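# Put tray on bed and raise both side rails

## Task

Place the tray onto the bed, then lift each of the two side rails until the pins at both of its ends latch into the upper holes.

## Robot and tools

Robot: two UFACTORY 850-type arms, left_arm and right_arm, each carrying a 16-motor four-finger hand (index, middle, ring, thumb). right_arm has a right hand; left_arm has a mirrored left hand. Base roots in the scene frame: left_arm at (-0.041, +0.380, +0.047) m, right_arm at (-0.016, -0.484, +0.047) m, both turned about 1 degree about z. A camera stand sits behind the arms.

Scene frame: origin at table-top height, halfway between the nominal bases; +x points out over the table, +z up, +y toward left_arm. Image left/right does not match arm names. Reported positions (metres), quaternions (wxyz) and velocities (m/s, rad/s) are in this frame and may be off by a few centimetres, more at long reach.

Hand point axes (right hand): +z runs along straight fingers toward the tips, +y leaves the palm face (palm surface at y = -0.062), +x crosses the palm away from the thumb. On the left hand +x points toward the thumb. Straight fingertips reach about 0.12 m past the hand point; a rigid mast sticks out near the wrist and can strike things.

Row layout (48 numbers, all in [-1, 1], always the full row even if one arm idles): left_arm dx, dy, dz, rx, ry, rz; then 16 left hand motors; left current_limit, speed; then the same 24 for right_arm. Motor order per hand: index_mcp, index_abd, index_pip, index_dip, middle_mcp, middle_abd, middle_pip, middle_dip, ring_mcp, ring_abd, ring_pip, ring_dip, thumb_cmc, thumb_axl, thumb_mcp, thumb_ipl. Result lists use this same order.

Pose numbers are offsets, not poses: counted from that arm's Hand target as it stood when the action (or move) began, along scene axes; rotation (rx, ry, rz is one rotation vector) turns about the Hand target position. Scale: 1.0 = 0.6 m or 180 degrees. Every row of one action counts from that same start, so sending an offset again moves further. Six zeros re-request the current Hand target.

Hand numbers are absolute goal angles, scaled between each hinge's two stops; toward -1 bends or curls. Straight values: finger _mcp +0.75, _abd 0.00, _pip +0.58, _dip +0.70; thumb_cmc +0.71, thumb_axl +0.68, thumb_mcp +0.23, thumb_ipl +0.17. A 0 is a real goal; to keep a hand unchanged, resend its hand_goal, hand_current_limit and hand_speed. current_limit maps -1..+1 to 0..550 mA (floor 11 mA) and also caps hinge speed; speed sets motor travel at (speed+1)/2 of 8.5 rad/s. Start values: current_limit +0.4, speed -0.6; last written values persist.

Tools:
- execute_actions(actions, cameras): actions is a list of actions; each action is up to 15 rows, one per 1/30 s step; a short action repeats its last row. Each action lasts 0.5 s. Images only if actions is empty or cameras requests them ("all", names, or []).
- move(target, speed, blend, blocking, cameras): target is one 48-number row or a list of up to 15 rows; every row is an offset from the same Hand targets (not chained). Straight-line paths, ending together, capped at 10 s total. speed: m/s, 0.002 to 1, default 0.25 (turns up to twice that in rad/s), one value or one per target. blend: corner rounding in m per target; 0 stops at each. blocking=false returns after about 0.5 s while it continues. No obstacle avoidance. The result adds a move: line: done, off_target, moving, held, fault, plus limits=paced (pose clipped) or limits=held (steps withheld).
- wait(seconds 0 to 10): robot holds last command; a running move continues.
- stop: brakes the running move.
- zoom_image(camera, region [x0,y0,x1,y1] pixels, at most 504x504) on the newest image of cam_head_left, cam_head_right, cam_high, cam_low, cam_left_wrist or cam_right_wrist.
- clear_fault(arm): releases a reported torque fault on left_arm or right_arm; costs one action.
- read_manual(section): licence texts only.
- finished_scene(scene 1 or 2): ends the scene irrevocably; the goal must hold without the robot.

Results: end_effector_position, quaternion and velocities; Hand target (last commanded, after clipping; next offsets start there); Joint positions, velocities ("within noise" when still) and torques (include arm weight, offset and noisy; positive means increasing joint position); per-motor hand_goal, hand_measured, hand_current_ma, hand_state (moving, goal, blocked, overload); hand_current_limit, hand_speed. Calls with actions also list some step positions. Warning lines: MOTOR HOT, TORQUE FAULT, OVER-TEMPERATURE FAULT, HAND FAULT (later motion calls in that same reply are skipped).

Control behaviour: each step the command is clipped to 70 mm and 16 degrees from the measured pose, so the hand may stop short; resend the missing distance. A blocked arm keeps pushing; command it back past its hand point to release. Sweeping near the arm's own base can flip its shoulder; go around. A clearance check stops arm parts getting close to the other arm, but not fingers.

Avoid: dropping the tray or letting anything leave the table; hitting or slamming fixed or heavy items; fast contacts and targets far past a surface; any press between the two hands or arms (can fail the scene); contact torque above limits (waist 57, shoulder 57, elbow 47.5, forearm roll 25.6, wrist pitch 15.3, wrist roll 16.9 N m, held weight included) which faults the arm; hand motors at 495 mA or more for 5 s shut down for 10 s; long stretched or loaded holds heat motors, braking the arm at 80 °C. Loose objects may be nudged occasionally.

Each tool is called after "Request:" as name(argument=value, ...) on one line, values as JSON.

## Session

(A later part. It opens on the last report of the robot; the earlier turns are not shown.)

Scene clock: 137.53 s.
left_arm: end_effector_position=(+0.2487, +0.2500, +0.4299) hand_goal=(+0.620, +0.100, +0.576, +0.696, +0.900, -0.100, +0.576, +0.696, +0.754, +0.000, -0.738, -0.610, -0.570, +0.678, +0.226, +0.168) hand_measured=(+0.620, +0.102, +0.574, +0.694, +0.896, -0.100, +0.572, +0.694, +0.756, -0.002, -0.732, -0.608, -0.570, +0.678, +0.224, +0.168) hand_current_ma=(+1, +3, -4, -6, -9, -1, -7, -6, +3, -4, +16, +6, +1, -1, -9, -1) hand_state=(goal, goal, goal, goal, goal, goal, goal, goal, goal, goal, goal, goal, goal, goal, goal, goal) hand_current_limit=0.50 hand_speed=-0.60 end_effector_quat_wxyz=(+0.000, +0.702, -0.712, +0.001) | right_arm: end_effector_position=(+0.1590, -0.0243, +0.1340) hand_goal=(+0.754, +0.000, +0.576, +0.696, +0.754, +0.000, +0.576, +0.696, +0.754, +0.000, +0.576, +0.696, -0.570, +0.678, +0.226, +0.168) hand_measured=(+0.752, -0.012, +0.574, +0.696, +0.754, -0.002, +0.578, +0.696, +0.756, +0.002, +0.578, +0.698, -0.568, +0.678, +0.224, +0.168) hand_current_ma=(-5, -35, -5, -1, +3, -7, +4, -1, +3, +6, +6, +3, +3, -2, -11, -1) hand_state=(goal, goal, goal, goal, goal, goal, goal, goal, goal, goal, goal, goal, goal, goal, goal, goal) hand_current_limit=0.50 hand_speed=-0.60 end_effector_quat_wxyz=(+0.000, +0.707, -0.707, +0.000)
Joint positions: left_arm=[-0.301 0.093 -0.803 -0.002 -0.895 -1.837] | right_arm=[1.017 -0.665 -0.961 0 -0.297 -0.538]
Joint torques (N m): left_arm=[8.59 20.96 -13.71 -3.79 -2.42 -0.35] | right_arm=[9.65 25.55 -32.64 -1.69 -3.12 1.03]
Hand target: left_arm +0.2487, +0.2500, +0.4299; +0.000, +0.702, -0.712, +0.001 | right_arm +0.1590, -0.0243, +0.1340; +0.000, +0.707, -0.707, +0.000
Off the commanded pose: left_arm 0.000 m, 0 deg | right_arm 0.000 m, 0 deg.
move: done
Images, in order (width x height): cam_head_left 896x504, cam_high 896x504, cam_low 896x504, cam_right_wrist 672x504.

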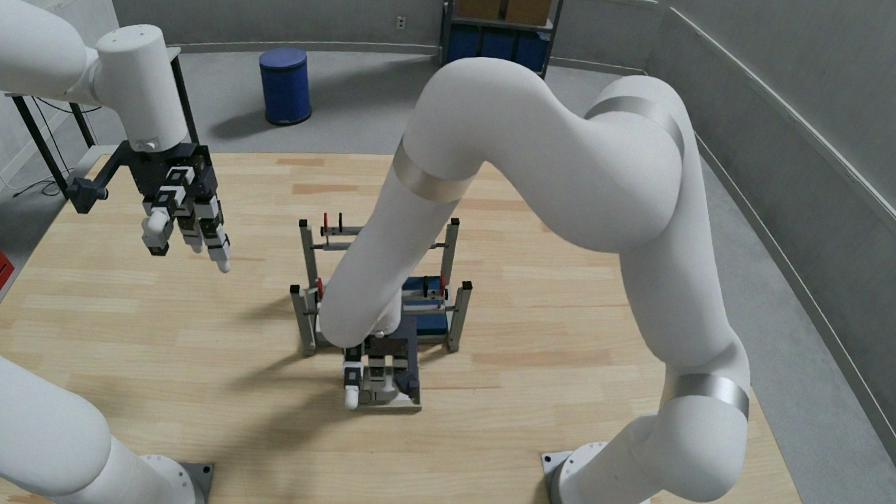

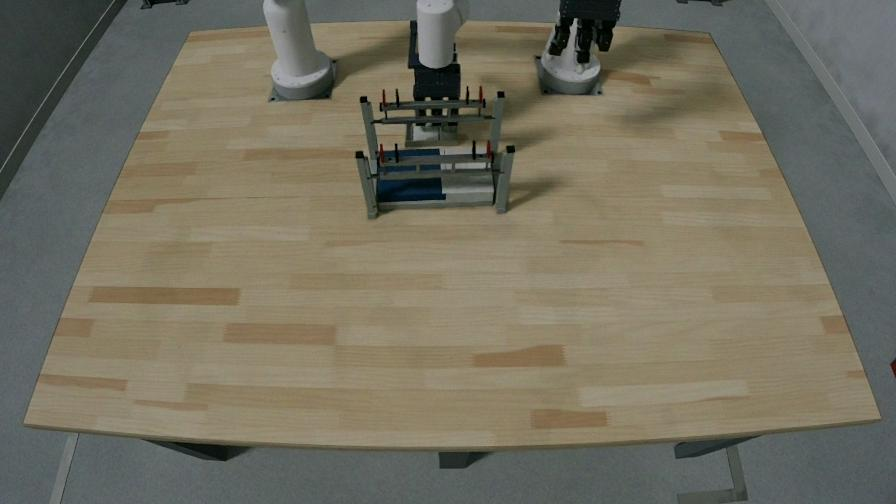

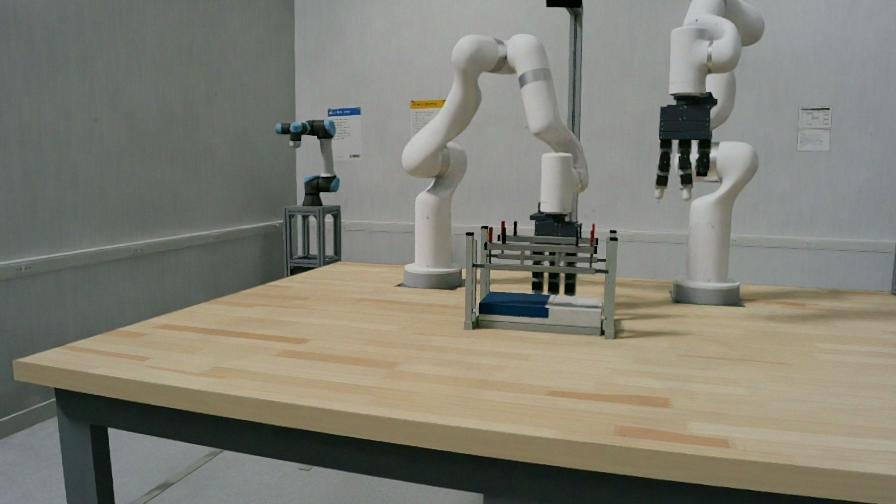

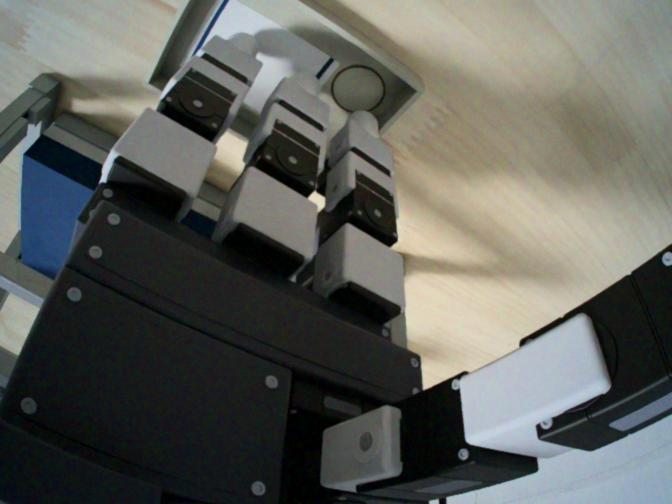

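Request:
move(target=[[0,0,0,0,0,0,0.62,0.1,0.576,0.696,0.9,-0.1,0.576,0.696,0.754,0,-0.738,-0.61,-0.57,0.678,0.226,0.168,0.5,-0.6,0,0,0.11,0,0,0,0.754,0,0.576,0.696,0.754,0,0.576,0.696,0.754,0,0.576,0.696,-0.57,0.678,0.226,0.168,0.5,-0.6],[-0.1363,-0.3333,-0.083,0,0,0.0211,0.62,0.1,0.576,0.696,0.9,-0.1,0.576,0.696,0.754,0,-0.738,-0.61,-0.57,0.678,0.226,0.168,0.5,-0.6,0.0188,-0.1852,0.11,0,0,0.0167,0.58,0.1,0.576,0.696,0.93,-0.1,0.576,0.696,0.754,0,-0.738,-0.61,-0.57,0.678,0.226,0.168,0.5,-0.6],[-0.1363,-0.3977,-0.3832,0,0,0.0211,0.62,0.1,0.576,0.696,0.9,-0.1,0.576,0.696,0.754,0,-0.738,-0.61,-0.57,0.678,0.226,0.168,0.5,-0.6,0.0188,-0.1852,0.11,0,0,0.0167,0.58,0.1,0.576,0.696,0.93,-0.1,0.576,0.696,0.754,0,-0.738,-0.61,-0.57,0.678,0.226,0.168,0.5,-0.6]], speed=[0.12, 0.2, 0.15], cameras=["cam_head_left", "cam_high", "cam_low", "cam_left_wrist", "cam_right_wrist"])

Request:
zoom_image(camera="cam_head_left", region=[310, 270, 460, 420])

Request:
zoom_image(camera="cam_high", region=[370, 40, 510, 160])

Request:
zoom_image(camera="cam_low", region=[470, 190, 630, 320])

Scene clock: 145.80 s.
left_arm: end_effector_position=(+0.1670, +0.0113, +0.2000) hand_goal=(+0.620, +0.100, +0.576, +0.696, +0.900, -0.100, +0.576, +0.696, +0.754, +0.000, -0.738, -0.610, -0.570, +0.678, +0.226, +0.168) hand_measured=(+0.620, +0.102, +0.574, +0.694, +0.896, -0.100, +0.572, +0.694, +0.756, -0.002, -0.732, -0.608, -0.570, +0.678, +0.224, +0.168) hand_current_ma=(+1, +3, -4, -6, -9, -1, -7, -6, +3, -4, +15, +6, +1, -1, -9, -1) hand_state=(goal, goal, goal, goal, goal, goal, goal, goal, goal, goal, goal, goal, goal, goal, goal, goal) hand_current_limit=0.50 hand_speed=-0.60 end_effector_quat_wxyz=(+0.000, +0.725, -0.688, +0.001) | right_arm: end_effector_position=(+0.1703, -0.1354, +0.2000) hand_goal=(+0.580, +0.100, +0.576, +0.696, +0.930, -0.100, +0.576, +0.696, +0.754, +0.000, -0.738, -0.610, -0.570, +0.678, +0.226, +0.168) hand_measured=(+0.584, +0.096, +0.574, +0.696, +0.922, -0.096, +0.578, +0.696, +0.754, +0.002, -0.732, -0.608, -0.568, +0.678, +0.224, +0.168) hand_current_ma=(+11, -10, -5, -1, -31, +11, +4, -1, +2, +6, +21, +7, +3, -2, -11, -1) hand_state=(goal, goal, goal, goal, goal, goal, goal, goal, goal, goal, goal, goal, goal, goal, goal, goal) hand_current_limit=0.50 hand_speed=-0.60 end_effector_quat_wxyz=(+0.000, +0.726, -0.688, +0.000)
Joint positions: left_arm=[-0.884 -0.42 -0.778 -0.001 -0.355 -2.486] | right_arm=[0.864 -0.383 -0.72 0 -0.338 -0.742]
Joint torques (N m): left_arm=[-7.64 12.69 -29.49 -3.14 2.16 -0.76] | right_arm=[-11.18 35.11 -9.38 2.08 2.27 -0.94]
Hand target: left_arm +0.1670, +0.0113, +0.2000; +0.000, +0.725, -0.688, +0.001 | right_arm +0.1703, -0.1354, +0.2000; +0.000, +0.726, -0.688, +0.000
Off the commanded pose: left_arm 0.000 m, 0 deg | right_arm 0.000 m, 0 deg.
move: done
Images, in order (width x height): cam_head_left 896x504, cam_high 896x504, cam_low 896x504, cam_left_wrist 672x504, cam_right_wrist 672x504.

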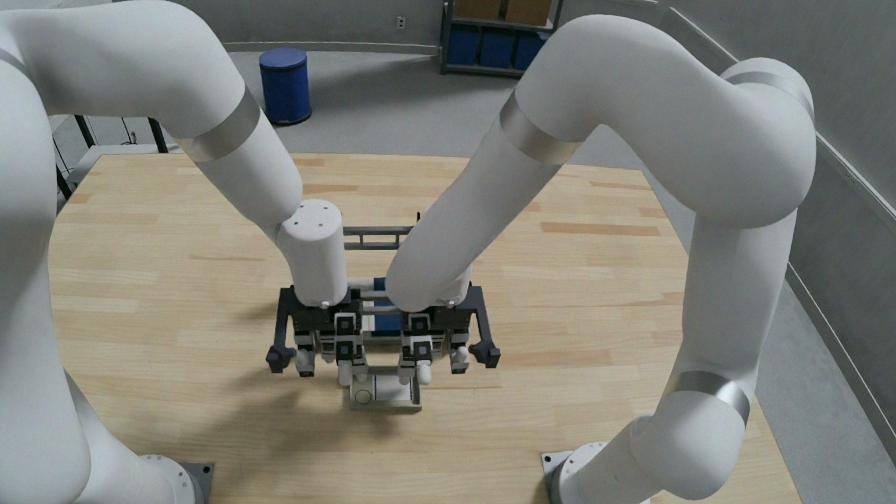

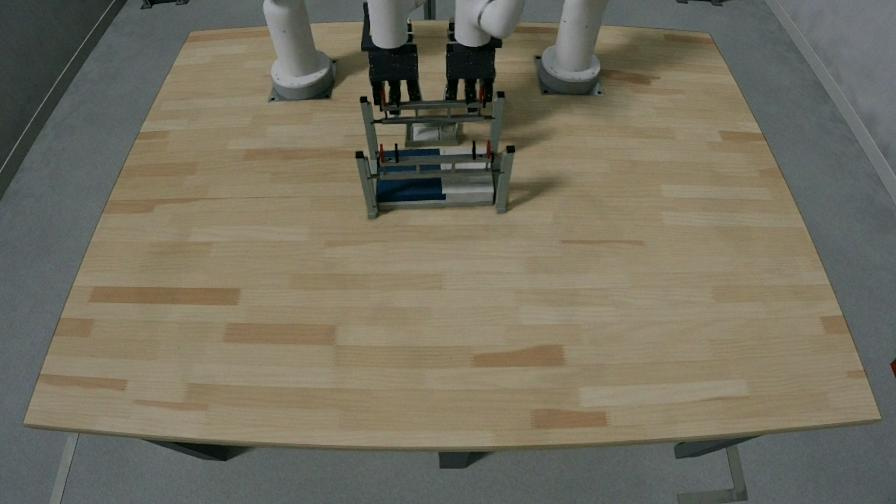

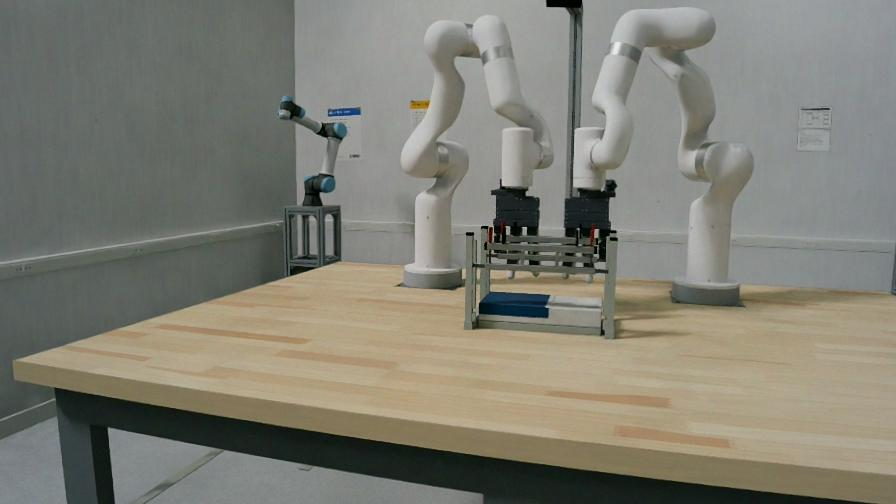

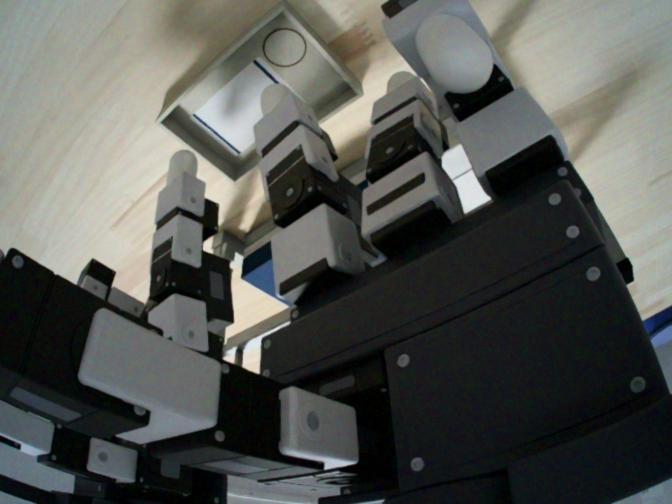

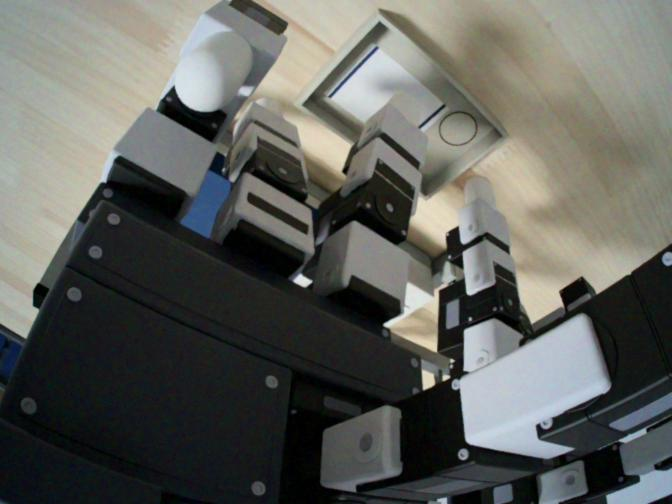

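Scaled by 3.360 from the camera's 896x504 image, which has a finer 1280x720 frame.

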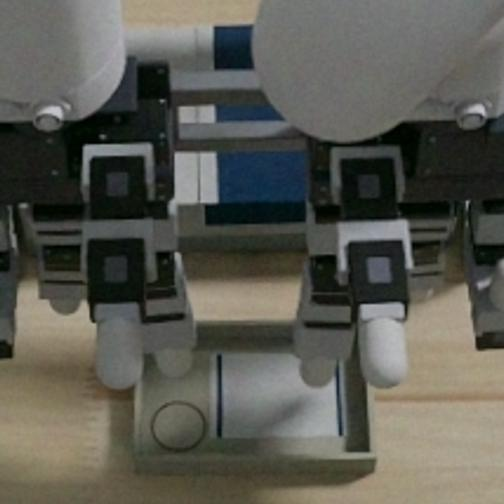

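Scaled by 3.600 from the camera's 896x504 image, which has a finer 1280x720 frame.

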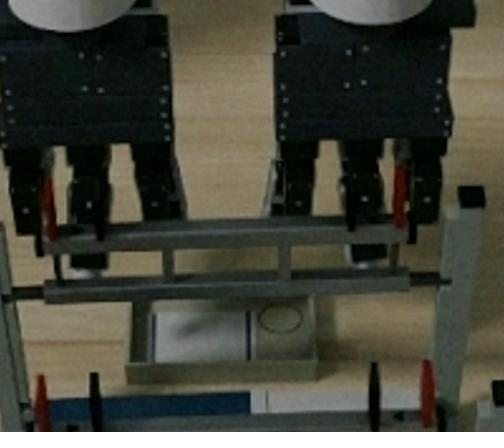

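Scaled by 3.150 from the camera's 896x504 image, which has a finer 1280x720 frame.

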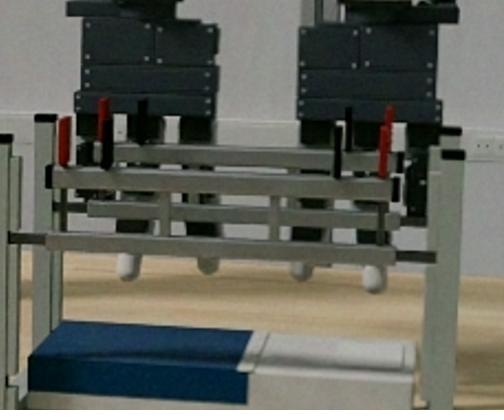

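Request:
zoom_image(camera="cam_right_wrist", region=[280, 0, 520, 210])

Request:
zoom_image(camera="cam_left_wrist", region=[140, 0, 380, 210])

Request:
zoom_image(camera="cam_head_left", region=[340, 350, 430, 420])

Scaled by 2.100 from the camera's 672x504 image, which has a finer 960x720 frame.

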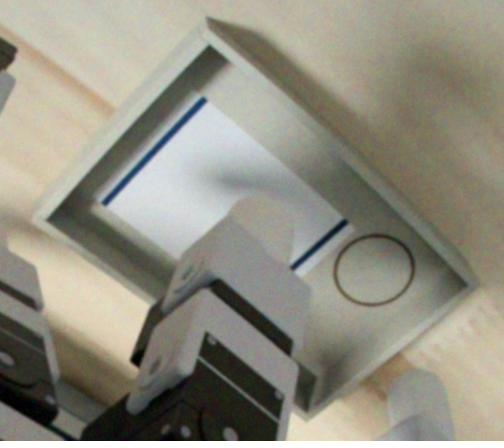

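Scaled by 2.100 from the camera's 672x504 image, which has a finer 960x720 frame.

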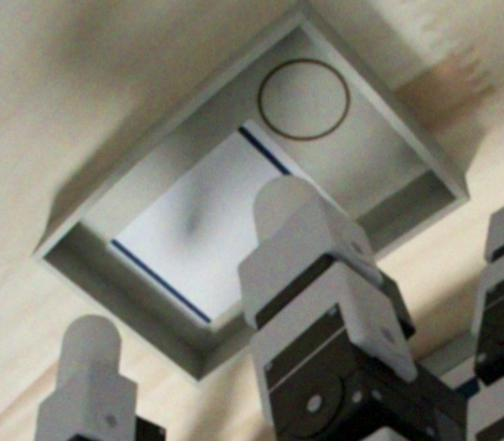

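Scaled by 5.600 from the camera's 896x504 image, which has a finer 1280x720 frame.

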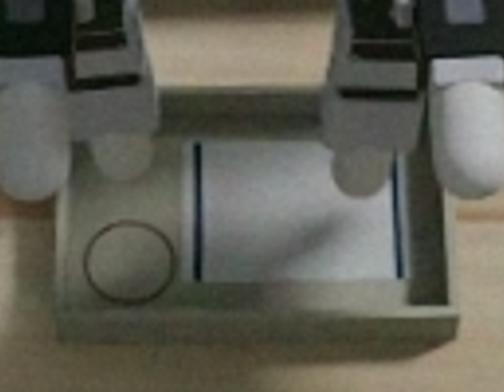

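Request:
move(target=[[0,-0.005,-0.04,0,0,-0.0111,0.62,0.1,0.576,0.696,0.9,-0.1,0.576,0.696,0.754,0,-0.738,-0.61,-0.57,0.678,0.226,0.168,0.5,-0.6,-0.0033,-0.0017,-0.04,0,0,-0.0111,0.58,0.1,0.576,0.696,0.93,-0.1,0.576,0.696,0.754,0,-0.738,-0.61,-0.57,0.678,0.226,0.168,0.5,-0.6],[0,-0.005,-0.1183,0,0,-0.0111,0.62,0.1,0.576,0.696,0.9,-0.1,0.576,0.696,0.754,0,-0.738,-0.61,-0.57,0.678,0.226,0.168,0.5,-0.6,-0.0033,-0.0017,-0.1183,0,0,-0.0111,0.58,0.1,0.576,0.696,0.93,-0.1,0.576,0.696,0.754,0,-0.738,-0.61,-0.57,0.678,0.226,0.168,0.5,-0.6]], speed=[0.08, 0.06], blend=[0.003, 0], cameras=["cam_head_left", "cam_left_wrist", "cam_right_wrist", "cam_high"])

Request:
zoom_image(camera="cam_head_left", region=[330, 340, 440, 430])

Request:
zoom_image(camera="cam_high", region=[380, 80, 480, 160])

Request:
zoom_image(camera="cam_right_wrist", region=[280, 0, 560, 240])

Request:
zoom_image(camera="cam_left_wrist", region=[100, 0, 380, 240])

Scene clock: 155.07 s.
left_arm: end_effector_position=(+0.1670, +0.0083, +0.1290) hand_goal=(+0.620, +0.100, +0.576, +0.696, +0.900, -0.100, +0.576, +0.696, +0.754, +0.000, -0.738, -0.610, -0.570, +0.678, +0.226, +0.168) hand_measured=(+0.620, +0.102, +0.574, +0.694, +0.896, -0.100, +0.572, +0.694, +0.756, -0.002, -0.732, -0.608, -0.570, +0.678, +0.224, +0.168) hand_current_ma=(+1, +3, -4, -6, -9, -1, -7, -6, +3, -4, +15, +6, +1, -1, -9, -1) hand_state=(goal, goal, goal, goal, goal, goal, goal, goal, goal, goal, goal, goal, goal, goal, goal, goal) hand_current_limit=0.50 hand_speed=-0.60 end_effector_quat_wxyz=(+0.000, +0.713, -0.701, +0.001) | right_arm: end_effector_position=(+0.1683, -0.1365, +0.1291) hand_goal=(+0.580, +0.100, +0.576, +0.696, +0.930, -0.100, +0.576, +0.696, +0.754, +0.000, -0.738, -0.610, -0.570, +0.678, +0.226, +0.168) hand_measured=(+0.584, +0.096, +0.574, +0.696, +0.922, -0.096, +0.578, +0.696, +0.754, +0.002, -0.732, -0.608, -0.568, +0.678, +0.224, +0.168) hand_current_ma=(+11, -9, -5, -1, -30, +11, +4, -1, +2, +6, +20, +7, +3, -2, -11, -1) hand_state=(goal, goal, goal, goal, goal, goal, goal, goal, goal, goal, goal, goal, goal, goal, goal, goal) hand_current_limit=0.50 hand_speed=-0.60 end_effector_quat_wxyz=(+0.000, +0.714, -0.701, +0.000)
Joint positions: left_arm=[-0.891 -0.593 -0.804 -0.003 -0.209 -2.457] | right_arm=[0.863 -0.549 -0.719 -0.001 -0.171 -0.708]
Joint torques (N m): left_arm=[-7.99 16.16 -26.91 -4.38 2.25 1.02] | right_arm=[5.57 19.2 -29.23 -0.26 3.36 0.71]
Hand target: left_arm +0.1670, +0.0083, +0.1290; +0.000, +0.713, -0.701, +0.001 | right_arm +0.1683, -0.1365, +0.1291; +0.000, +0.714, -0.701, +0.000
Off the commanded pose: left_arm 0.000 m, 0 deg | right_arm 0.000 m, 0 deg.
move: done
Images, in order (width x height): cam_head_left 896x504, cam_high 896x504, cam_left_wrist 672x504, cam_right_wrist 672x504.

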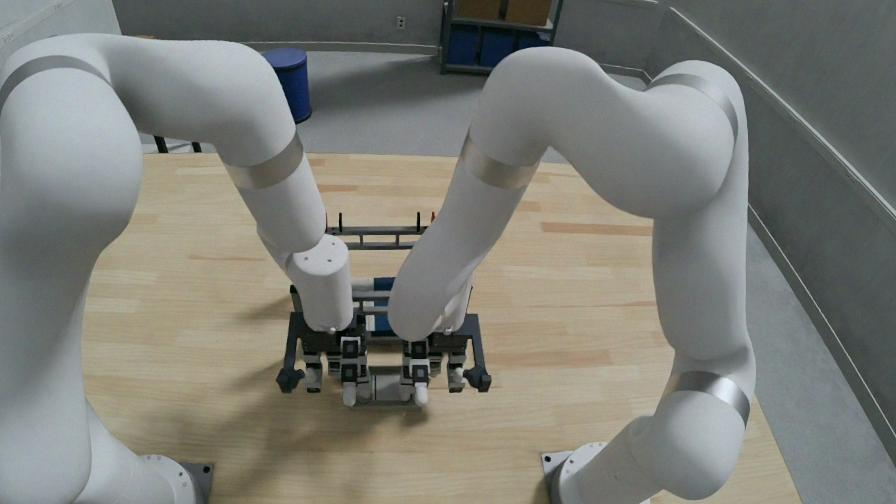

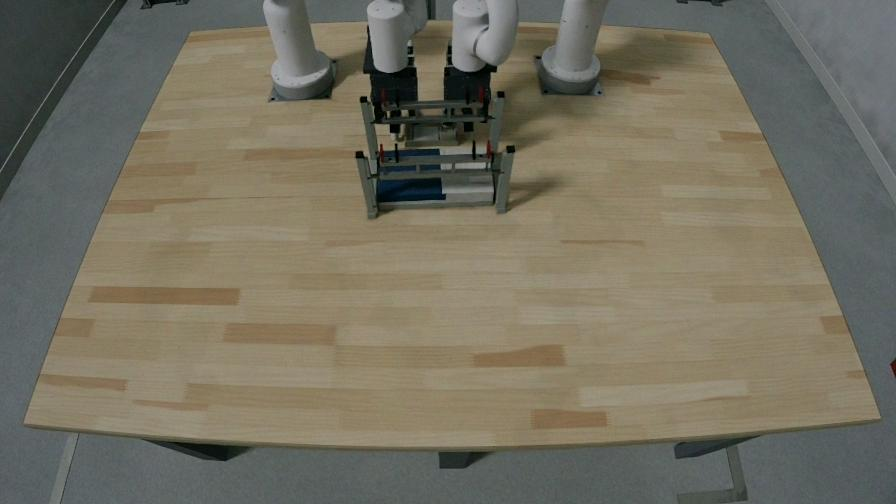

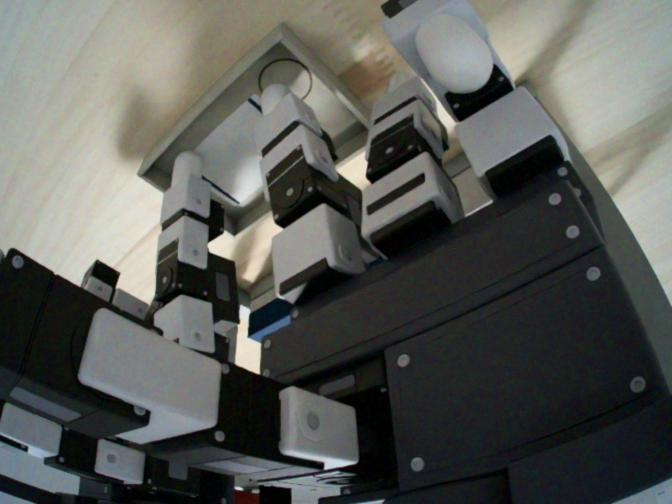

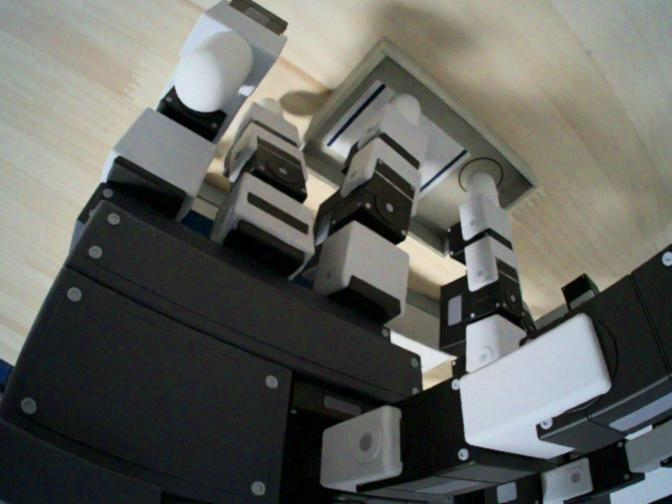

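Scaled by 4.582 from the camera's 896x504 image, which has a finer 1280x720 frame.

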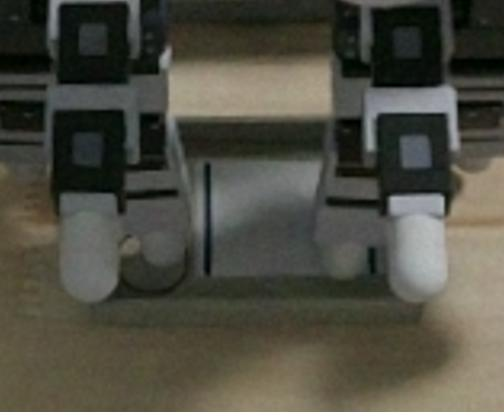

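Scaled by 5.040 from the camera's 896x504 image, which has a finer 1280x720 frame.

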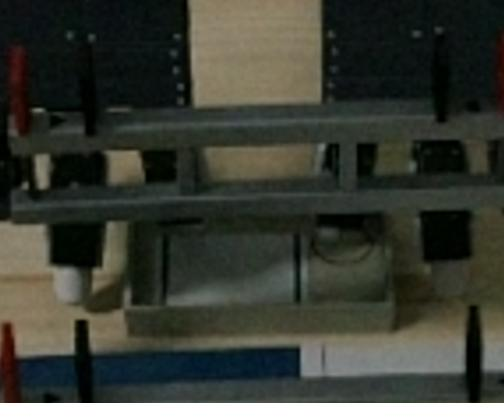

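Scaled by 1.800 from the camera's 672x504 image, which has a finer 960x720 frame.

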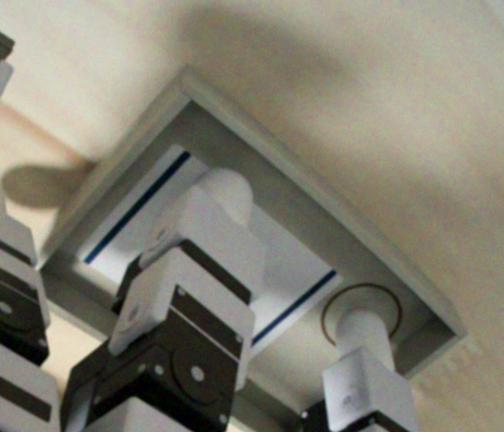

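Scaled by 1.800 from the camera's 672x504 image, which has a finer 960x720 frame.

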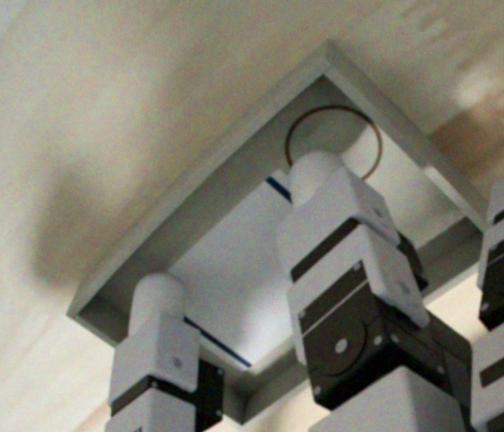

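Request:
move(target=[0,0,0,0,0,0,0.62,-0.5,0.576,0.696,0.9,0.5,0.576,0.696,0.754,0,-0.738,-0.61,-0.57,0.678,0.226,0.168,0.5,-0.8,0,0,0,0,0,0,0.58,-0.5,0.576,0.696,0.93,0.5,0.576,0.696,0.754,0,-0.738,-0.61,-0.57,0.678,0.226,0.168,0.5,-0.8], speed=0.06, cameras=["cam_head_left", "cam_high"])

Request:
zoom_image(camera="cam_head_left", region=[330, 340, 440, 430])

Request:
zoom_image(camera="cam_high", region=[380, 80, 480, 160])

Scene clock: 156.30 s.
left_arm: end_effector_position=(+0.1670, +0.0083, +0.1290) hand_goal=(+0.620, -0.500, +0.576, +0.696, +0.900, +0.500, +0.576, +0.696, +0.754, +0.000, -0.738, -0.610, -0.570, +0.678, +0.226, +0.168) hand_measured=(+0.620, -0.112, +0.574, +0.694, +0.896, +0.124, +0.572, +0.694, +0.756, -0.002, -0.732, -0.608, -0.570, +0.678, +0.224, +0.168) hand_current_ma=(+1, +412, -4, -6, -9, -412, -7, -6, +3, -4, +15, +6, +1, -1, -9, -1) hand_state=(goal, blocked, goal, goal, goal, blocked, goal, goal, goal, goal, goal, goal, goal, goal, goal, goal) hand_current_limit=0.50 hand_speed=-0.80 end_effector_quat_wxyz=(+0.000, +0.713, -0.701, +0.001) | right_arm: end_effector_position=(+0.1683, -0.1364, +0.1291) hand_goal=(+0.580, -0.500, +0.576, +0.696, +0.930, +0.500, +0.576, +0.696, +0.754, +0.000, -0.738, -0.610, -0.570, +0.678, +0.226, +0.168) hand_measured=(+0.584, -0.126, +0.576, +0.696, +0.922, +0.112, +0.578, +0.696, +0.754, +0.002, -0.732, -0.608, -0.568, +0.678, +0.224, +0.168) hand_current_ma=(+11, +413, -1, -1, -26, -412, +4, -1, +2, +6, +20, +7, +3, -2, -11, -1) hand_state=(goal, blocked, goal, goal, goal, blocked, goal, goal, goal, goal, goal, goal, goal, goal, goal, goal) hand_current_limit=0.50 hand_speed=-0.80 end_effector_quat_wxyz=(+0.000, +0.714, -0.701, +0.000)
Joint positions: left_arm=[-0.891 -0.593 -0.804 -0.003 -0.209 -2.457] | right_arm=[0.863 -0.549 -0.719 -0.001 -0.171 -0.708]
Joint torques (N m): left_arm=[-6.63 16.33 -25.7 -4 1.63 0.93] | right_arm=[7.96 19.49 -27.71 1.31 2.89 -0.91]
Hand target: left_arm +0.1670, +0.0083, +0.1290; +0.000, +0.713, -0.701, +0.001 | right_arm +0.1683, -0.1365, +0.1291; +0.000, +0.714, -0.701, +0.000
Off the commanded pose: left_arm 0.000 m, 0 deg | right_arm 0.000 m, 0 deg.
move: done
Images, in order (width x height): cam_head_left 896x504, cam_high 896x504.

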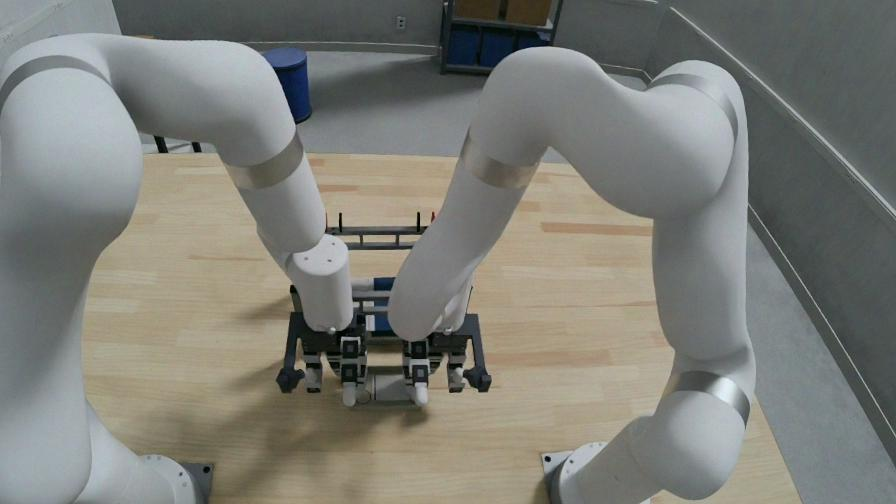

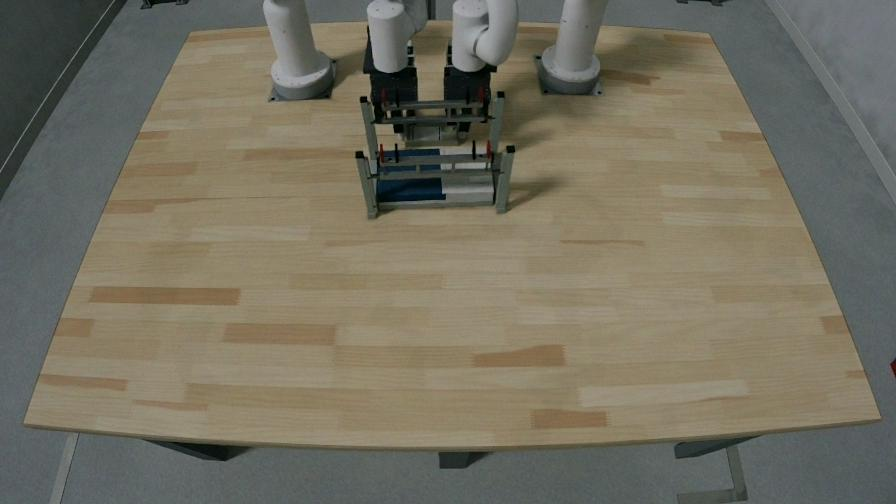

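Scaled by 4.582 from the camera's 896x504 image, which has a finer 1280x720 frame.

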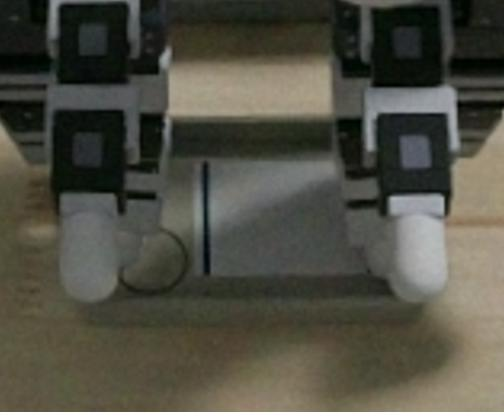

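Scaled by 5.040 from the camera's 896x504 image, which has a finer 1280x720 frame.

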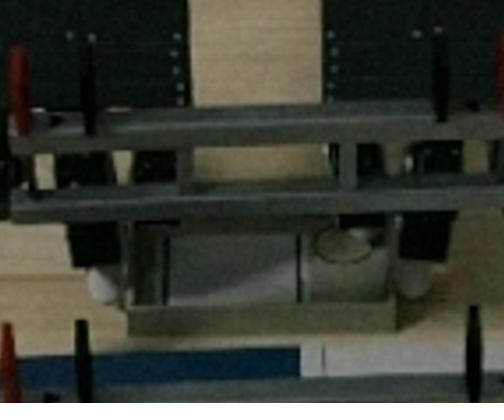

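Request:
move(target=[0,0,0.455,0,0,0,0.62,-0.5,0.576,0.696,0.9,0.5,0.576,0.696,0.754,0,-0.738,-0.61,-0.57,0.678,0.226,0.168,0.7,-0.8,0,0,0.455,0,0,0,0.58,-0.5,0.576,0.696,0.93,0.5,0.576,0.696,0.754,0,-0.738,-0.61,-0.57,0.678,0.226,0.168,0.7,-0.8], speed=0.1, cameras=["cam_head_left", "cam_high", "cam_low"])

Request:
zoom_image(camera="cam_low", region=[470, 140, 630, 260])

Scene clock: 160.60 s.
left_arm: end_effector_position=(+0.1670, +0.0083, +0.4020) hand_goal=(+0.620, -0.500, +0.576, +0.696, +0.900, +0.500, +0.576, +0.696, +0.754, +0.000, -0.738, -0.610, -0.570, +0.678, +0.226, +0.168) hand_measured=(+0.620, -0.112, +0.574, +0.694, +0.896, +0.128, +0.572, +0.694, +0.756, -0.002, -0.732, -0.608, -0.570, +0.678, +0.224, +0.168) hand_current_ma=(+0, +468, -4, -6, -12, -467, -7, -6, +3, -4, +15, +6, +1, -1, -9, -1) hand_state=(goal, blocked, goal, goal, goal, blocked, goal, goal, goal, goal, goal, goal, goal, goal, goal, goal) hand_current_limit=0.70 hand_speed=-0.80 end_effector_quat_wxyz=(+0.000, +0.713, -0.701, +0.001) | right_arm: end_effector_position=(+0.1683, -0.1364, +0.4021) hand_goal=(+0.580, -0.500, +0.576, +0.696, +0.930, +0.500, +0.576, +0.696, +0.754, +0.000, -0.738, -0.610, -0.570, +0.678, +0.226, +0.168) hand_measured=(+0.584, -0.132, +0.578, +0.696, +0.926, +0.112, +0.578, +0.696, +0.754, +0.002, -0.732, -0.608, -0.568, +0.678, +0.224, +0.168) hand_current_ma=(+14, +468, +4, -1, -16, -467, +4, -1, +2, +6, +19, +7, +3, -2, -11, -1) hand_state=(goal, blocked, goal, goal, goal, blocked, goal, goal, goal, goal, goal, goal, goal, goal, goal, goal) hand_current_limit=0.70 hand_speed=-0.80 end_effector_quat_wxyz=(+0.000, +0.714, -0.701, +0.000)
Joint positions: left_arm=[-0.891 -0.098 -0.928 -0.001 -0.828 -2.459] | right_arm=[0.863 -0.022 -0.848 0 -0.826 -0.709]
Joint torques (N m): left_arm=[-6.47 26.77 -36.11 4.62 -2.07 -0.62] | right_arm=[3.93 30.25 -40.53 1.11 -3.21 -1.08]
Hand target: left_arm +0.1670, +0.0083, +0.4020; +0.000, +0.713, -0.701, +0.001 | right_arm +0.1683, -0.1365, +0.4021; +0.000, +0.714, -0.701, +0.000
Off the commanded pose: left_arm 0.000 m, 0 deg | right_arm 0.000 m, 0 deg.
move: done
Images, in order (width x height): cam_head_left 896x504, cam_high 896x504, cam_low 896x504.

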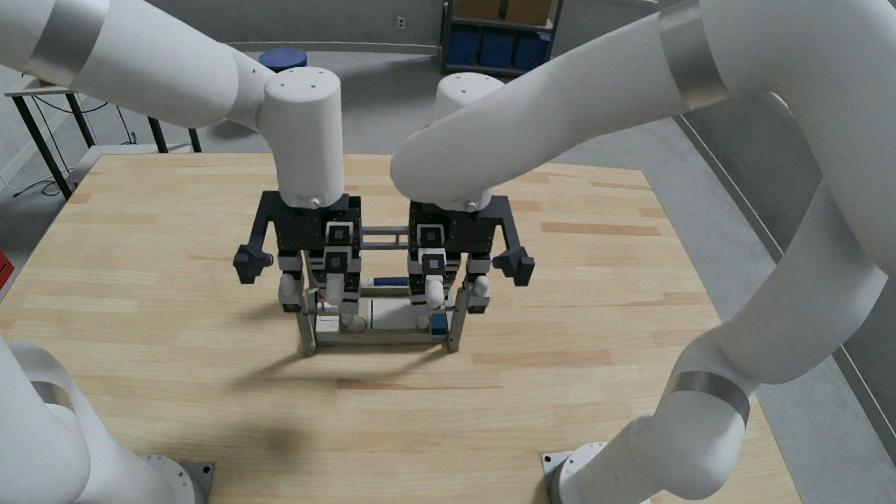

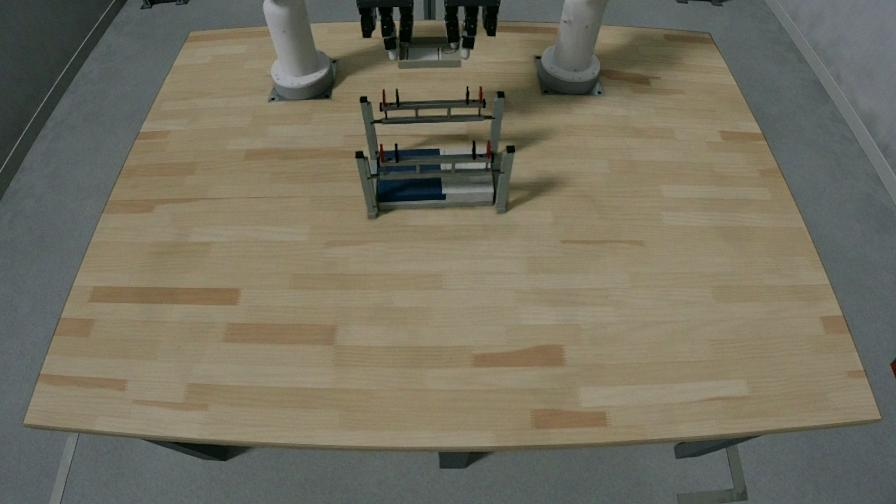

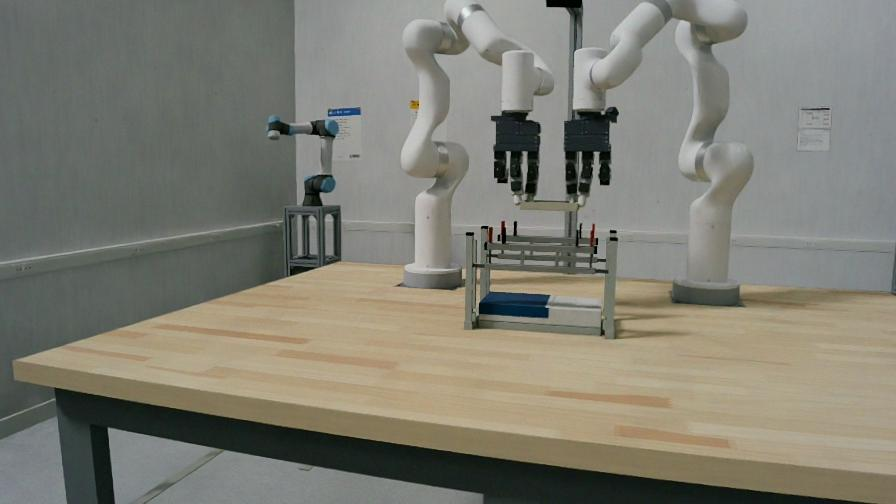

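Scaled by 3.150 from the camera's 896x504 image, which has a finer 1280x720 frame.

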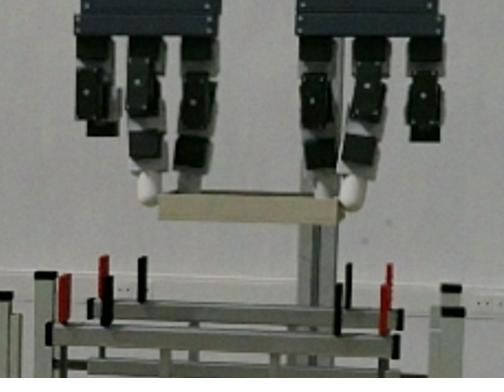

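Request:
move(target=[[0.3073,0.0145,0,0,0,0.0111,0.62,-0.5,0.576,0.696,0.9,0.5,0.576,0.696,0.754,0,-0.738,-0.61,-0.57,0.678,0.226,0.168,0.7,-0.8,0.3158,0.0147,0,0,0,0.0111,0.58,-0.5,0.576,0.696,0.93,0.5,0.576,0.696,0.754,0,-0.738,-0.61,-0.57,0.678,0.226,0.168,0.7,-0.8],[0.3073,0.0145,-0.12,0,0,0.0111,0.62,-0.5,0.576,0.696,0.9,0.5,0.576,0.696,0.754,0,-0.738,-0.61,-0.57,0.678,0.226,0.168,0.7,-0.8,0.3158,0.0147,-0.12,0,0,0.0111,0.58,-0.5,0.576,0.696,0.93,0.5,0.576,0.696,0.754,0,-0.738,-0.61,-0.57,0.678,0.226,0.168,0.7,-0.8]], speed=[0.1, 0.08], blend=[0.01, 0], cameras=["cam_head_left", "cam_high", "cam_low"])

Request:
zoom_image(camera="cam_low", region=[450, 170, 630, 300])

Request:
zoom_image(camera="cam_high", region=[350, 60, 530, 200])

Request:
zoom_image(camera="cam_head_left", region=[280, 200, 480, 360])

Scene clock: 164.93 s.
left_arm: end_effector_position=(+0.3513, +0.0170, +0.3301) hand_goal=(+0.620, -0.500, +0.576, +0.696, +0.900, +0.500, +0.576, +0.696, +0.754, +0.000, -0.738, -0.610, -0.570, +0.678, +0.226, +0.168) hand_measured=(+0.618, -0.112, +0.574, +0.694, +0.894, +0.130, +0.572, +0.694, +0.756, -0.002, -0.732, -0.608, -0.570, +0.678, +0.224, +0.168) hand_current_ma=(-3, +467, -4, -6, -15, -467, -7, -6, +3, -4, +15, +6, +1, -1, -9, -1) hand_state=(goal, blocked, goal, goal, goal, blocked, goal, goal, goal, goal, goal, goal, goal, goal, goal, goal) hand_current_limit=0.70 hand_speed=-0.80 end_effector_quat_wxyz=(+0.000, +0.725, -0.688, +0.001) | right_arm: end_effector_position=(+0.3578, -0.1276, +0.3301) hand_goal=(+0.580, -0.500, +0.576, +0.696, +0.930, +0.500, +0.576, +0.696, +0.754, +0.000, -0.738, -0.610, -0.570, +0.678, +0.226, +0.168) hand_measured=(+0.584, -0.134, +0.578, +0.696, +0.926, +0.114, +0.578, +0.696, +0.754, +0.002, -0.732, -0.608, -0.568, +0.678, +0.224, +0.168) hand_current_ma=(+16, +467, +5, -1, -14, -467, +4, -1, +2, +6, +19, +7, +3, -2, -11, -1) hand_state=(goal, blocked, goal, goal, goal, blocked, goal, goal, goal, goal, goal, goal, goal, goal, goal, goal) hand_current_limit=0.70 hand_speed=-0.80 end_effector_quat_wxyz=(+0.000, +0.726, -0.688, +0.000)
Joint positions: left_arm=[-0.634 -0.481 -1.238 -0.001 -0.756 -2.236] | right_arm=[0.617 -0.455 -1.202 -0.001 -0.747 -0.99]
Joint torques (N m): left_arm=[8.28 18.36 -12.73 -3.57 1.98 1.13] | right_arm=[-10.47 24.14 -17 2.09 3.1 -0.76]
Hand target: left_arm +0.3513, +0.0170, +0.3300; +0.000, +0.725, -0.688, +0.001 | right_arm +0.3578, -0.1276, +0.3301; +0.000, +0.726, -0.688, +0.000
Off the commanded pose: left_arm 0.000 m, 0 deg | right_arm 0.000 m, 0 deg.
move: done
Images, in order (width x height): cam_head_left 896x504, cam_high 896x504, cam_low 896x504.

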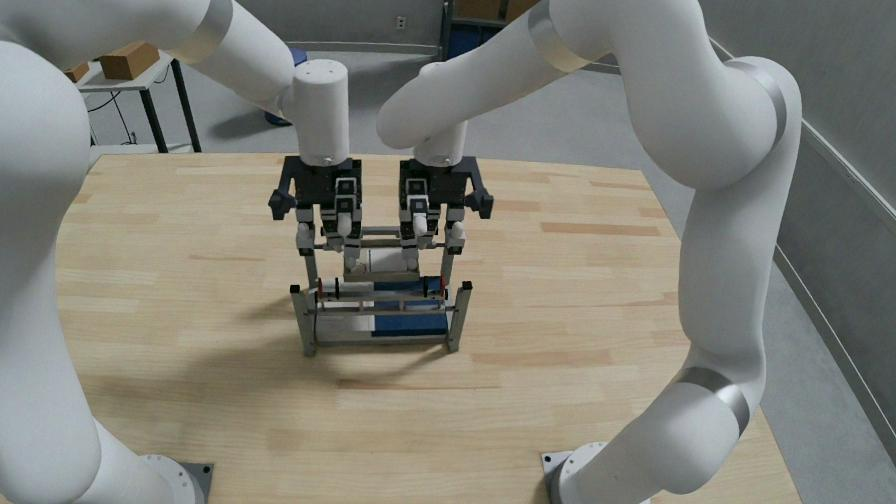

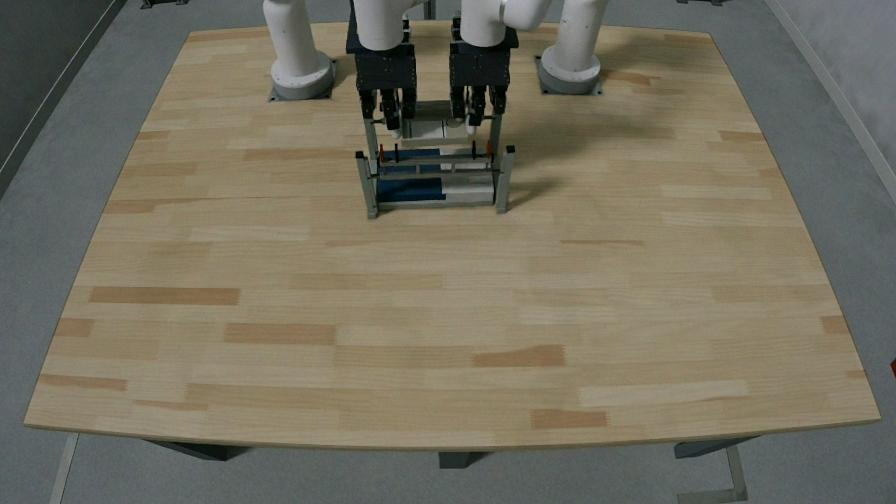

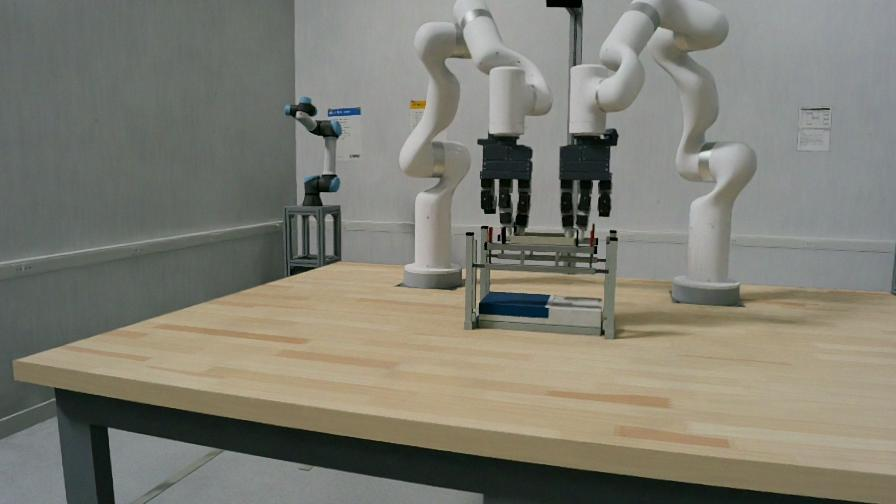

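Scaled by 2.800 from the camera's 896x504 image, which has a finer 1280x720 frame.

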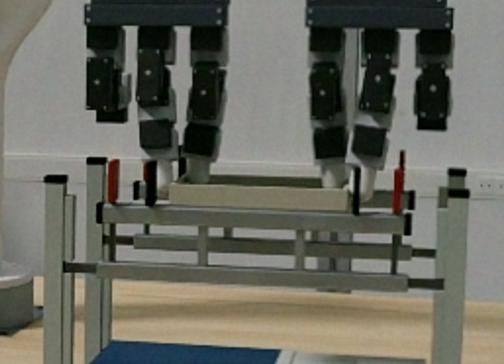

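Scaled by 2.800 from the camera's 896x504 image, which has a finer 1280x720 frame.

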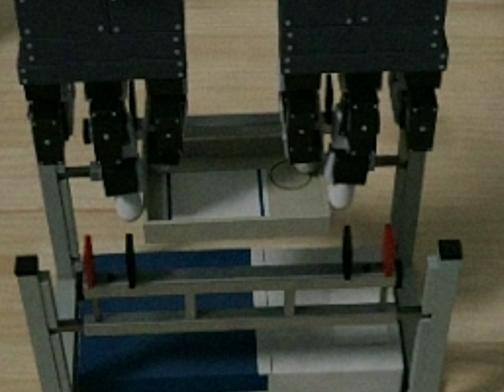

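Scaled by 2.520 from the camera's 896x504 image, which has a finer 1280x720 frame.

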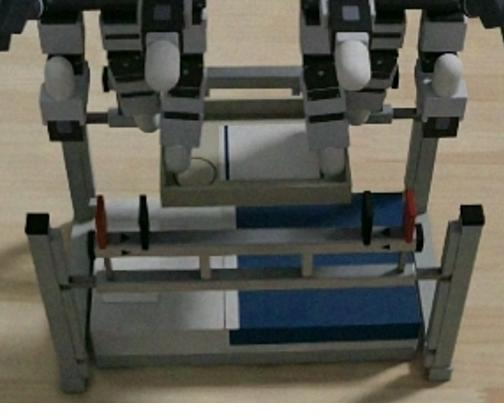

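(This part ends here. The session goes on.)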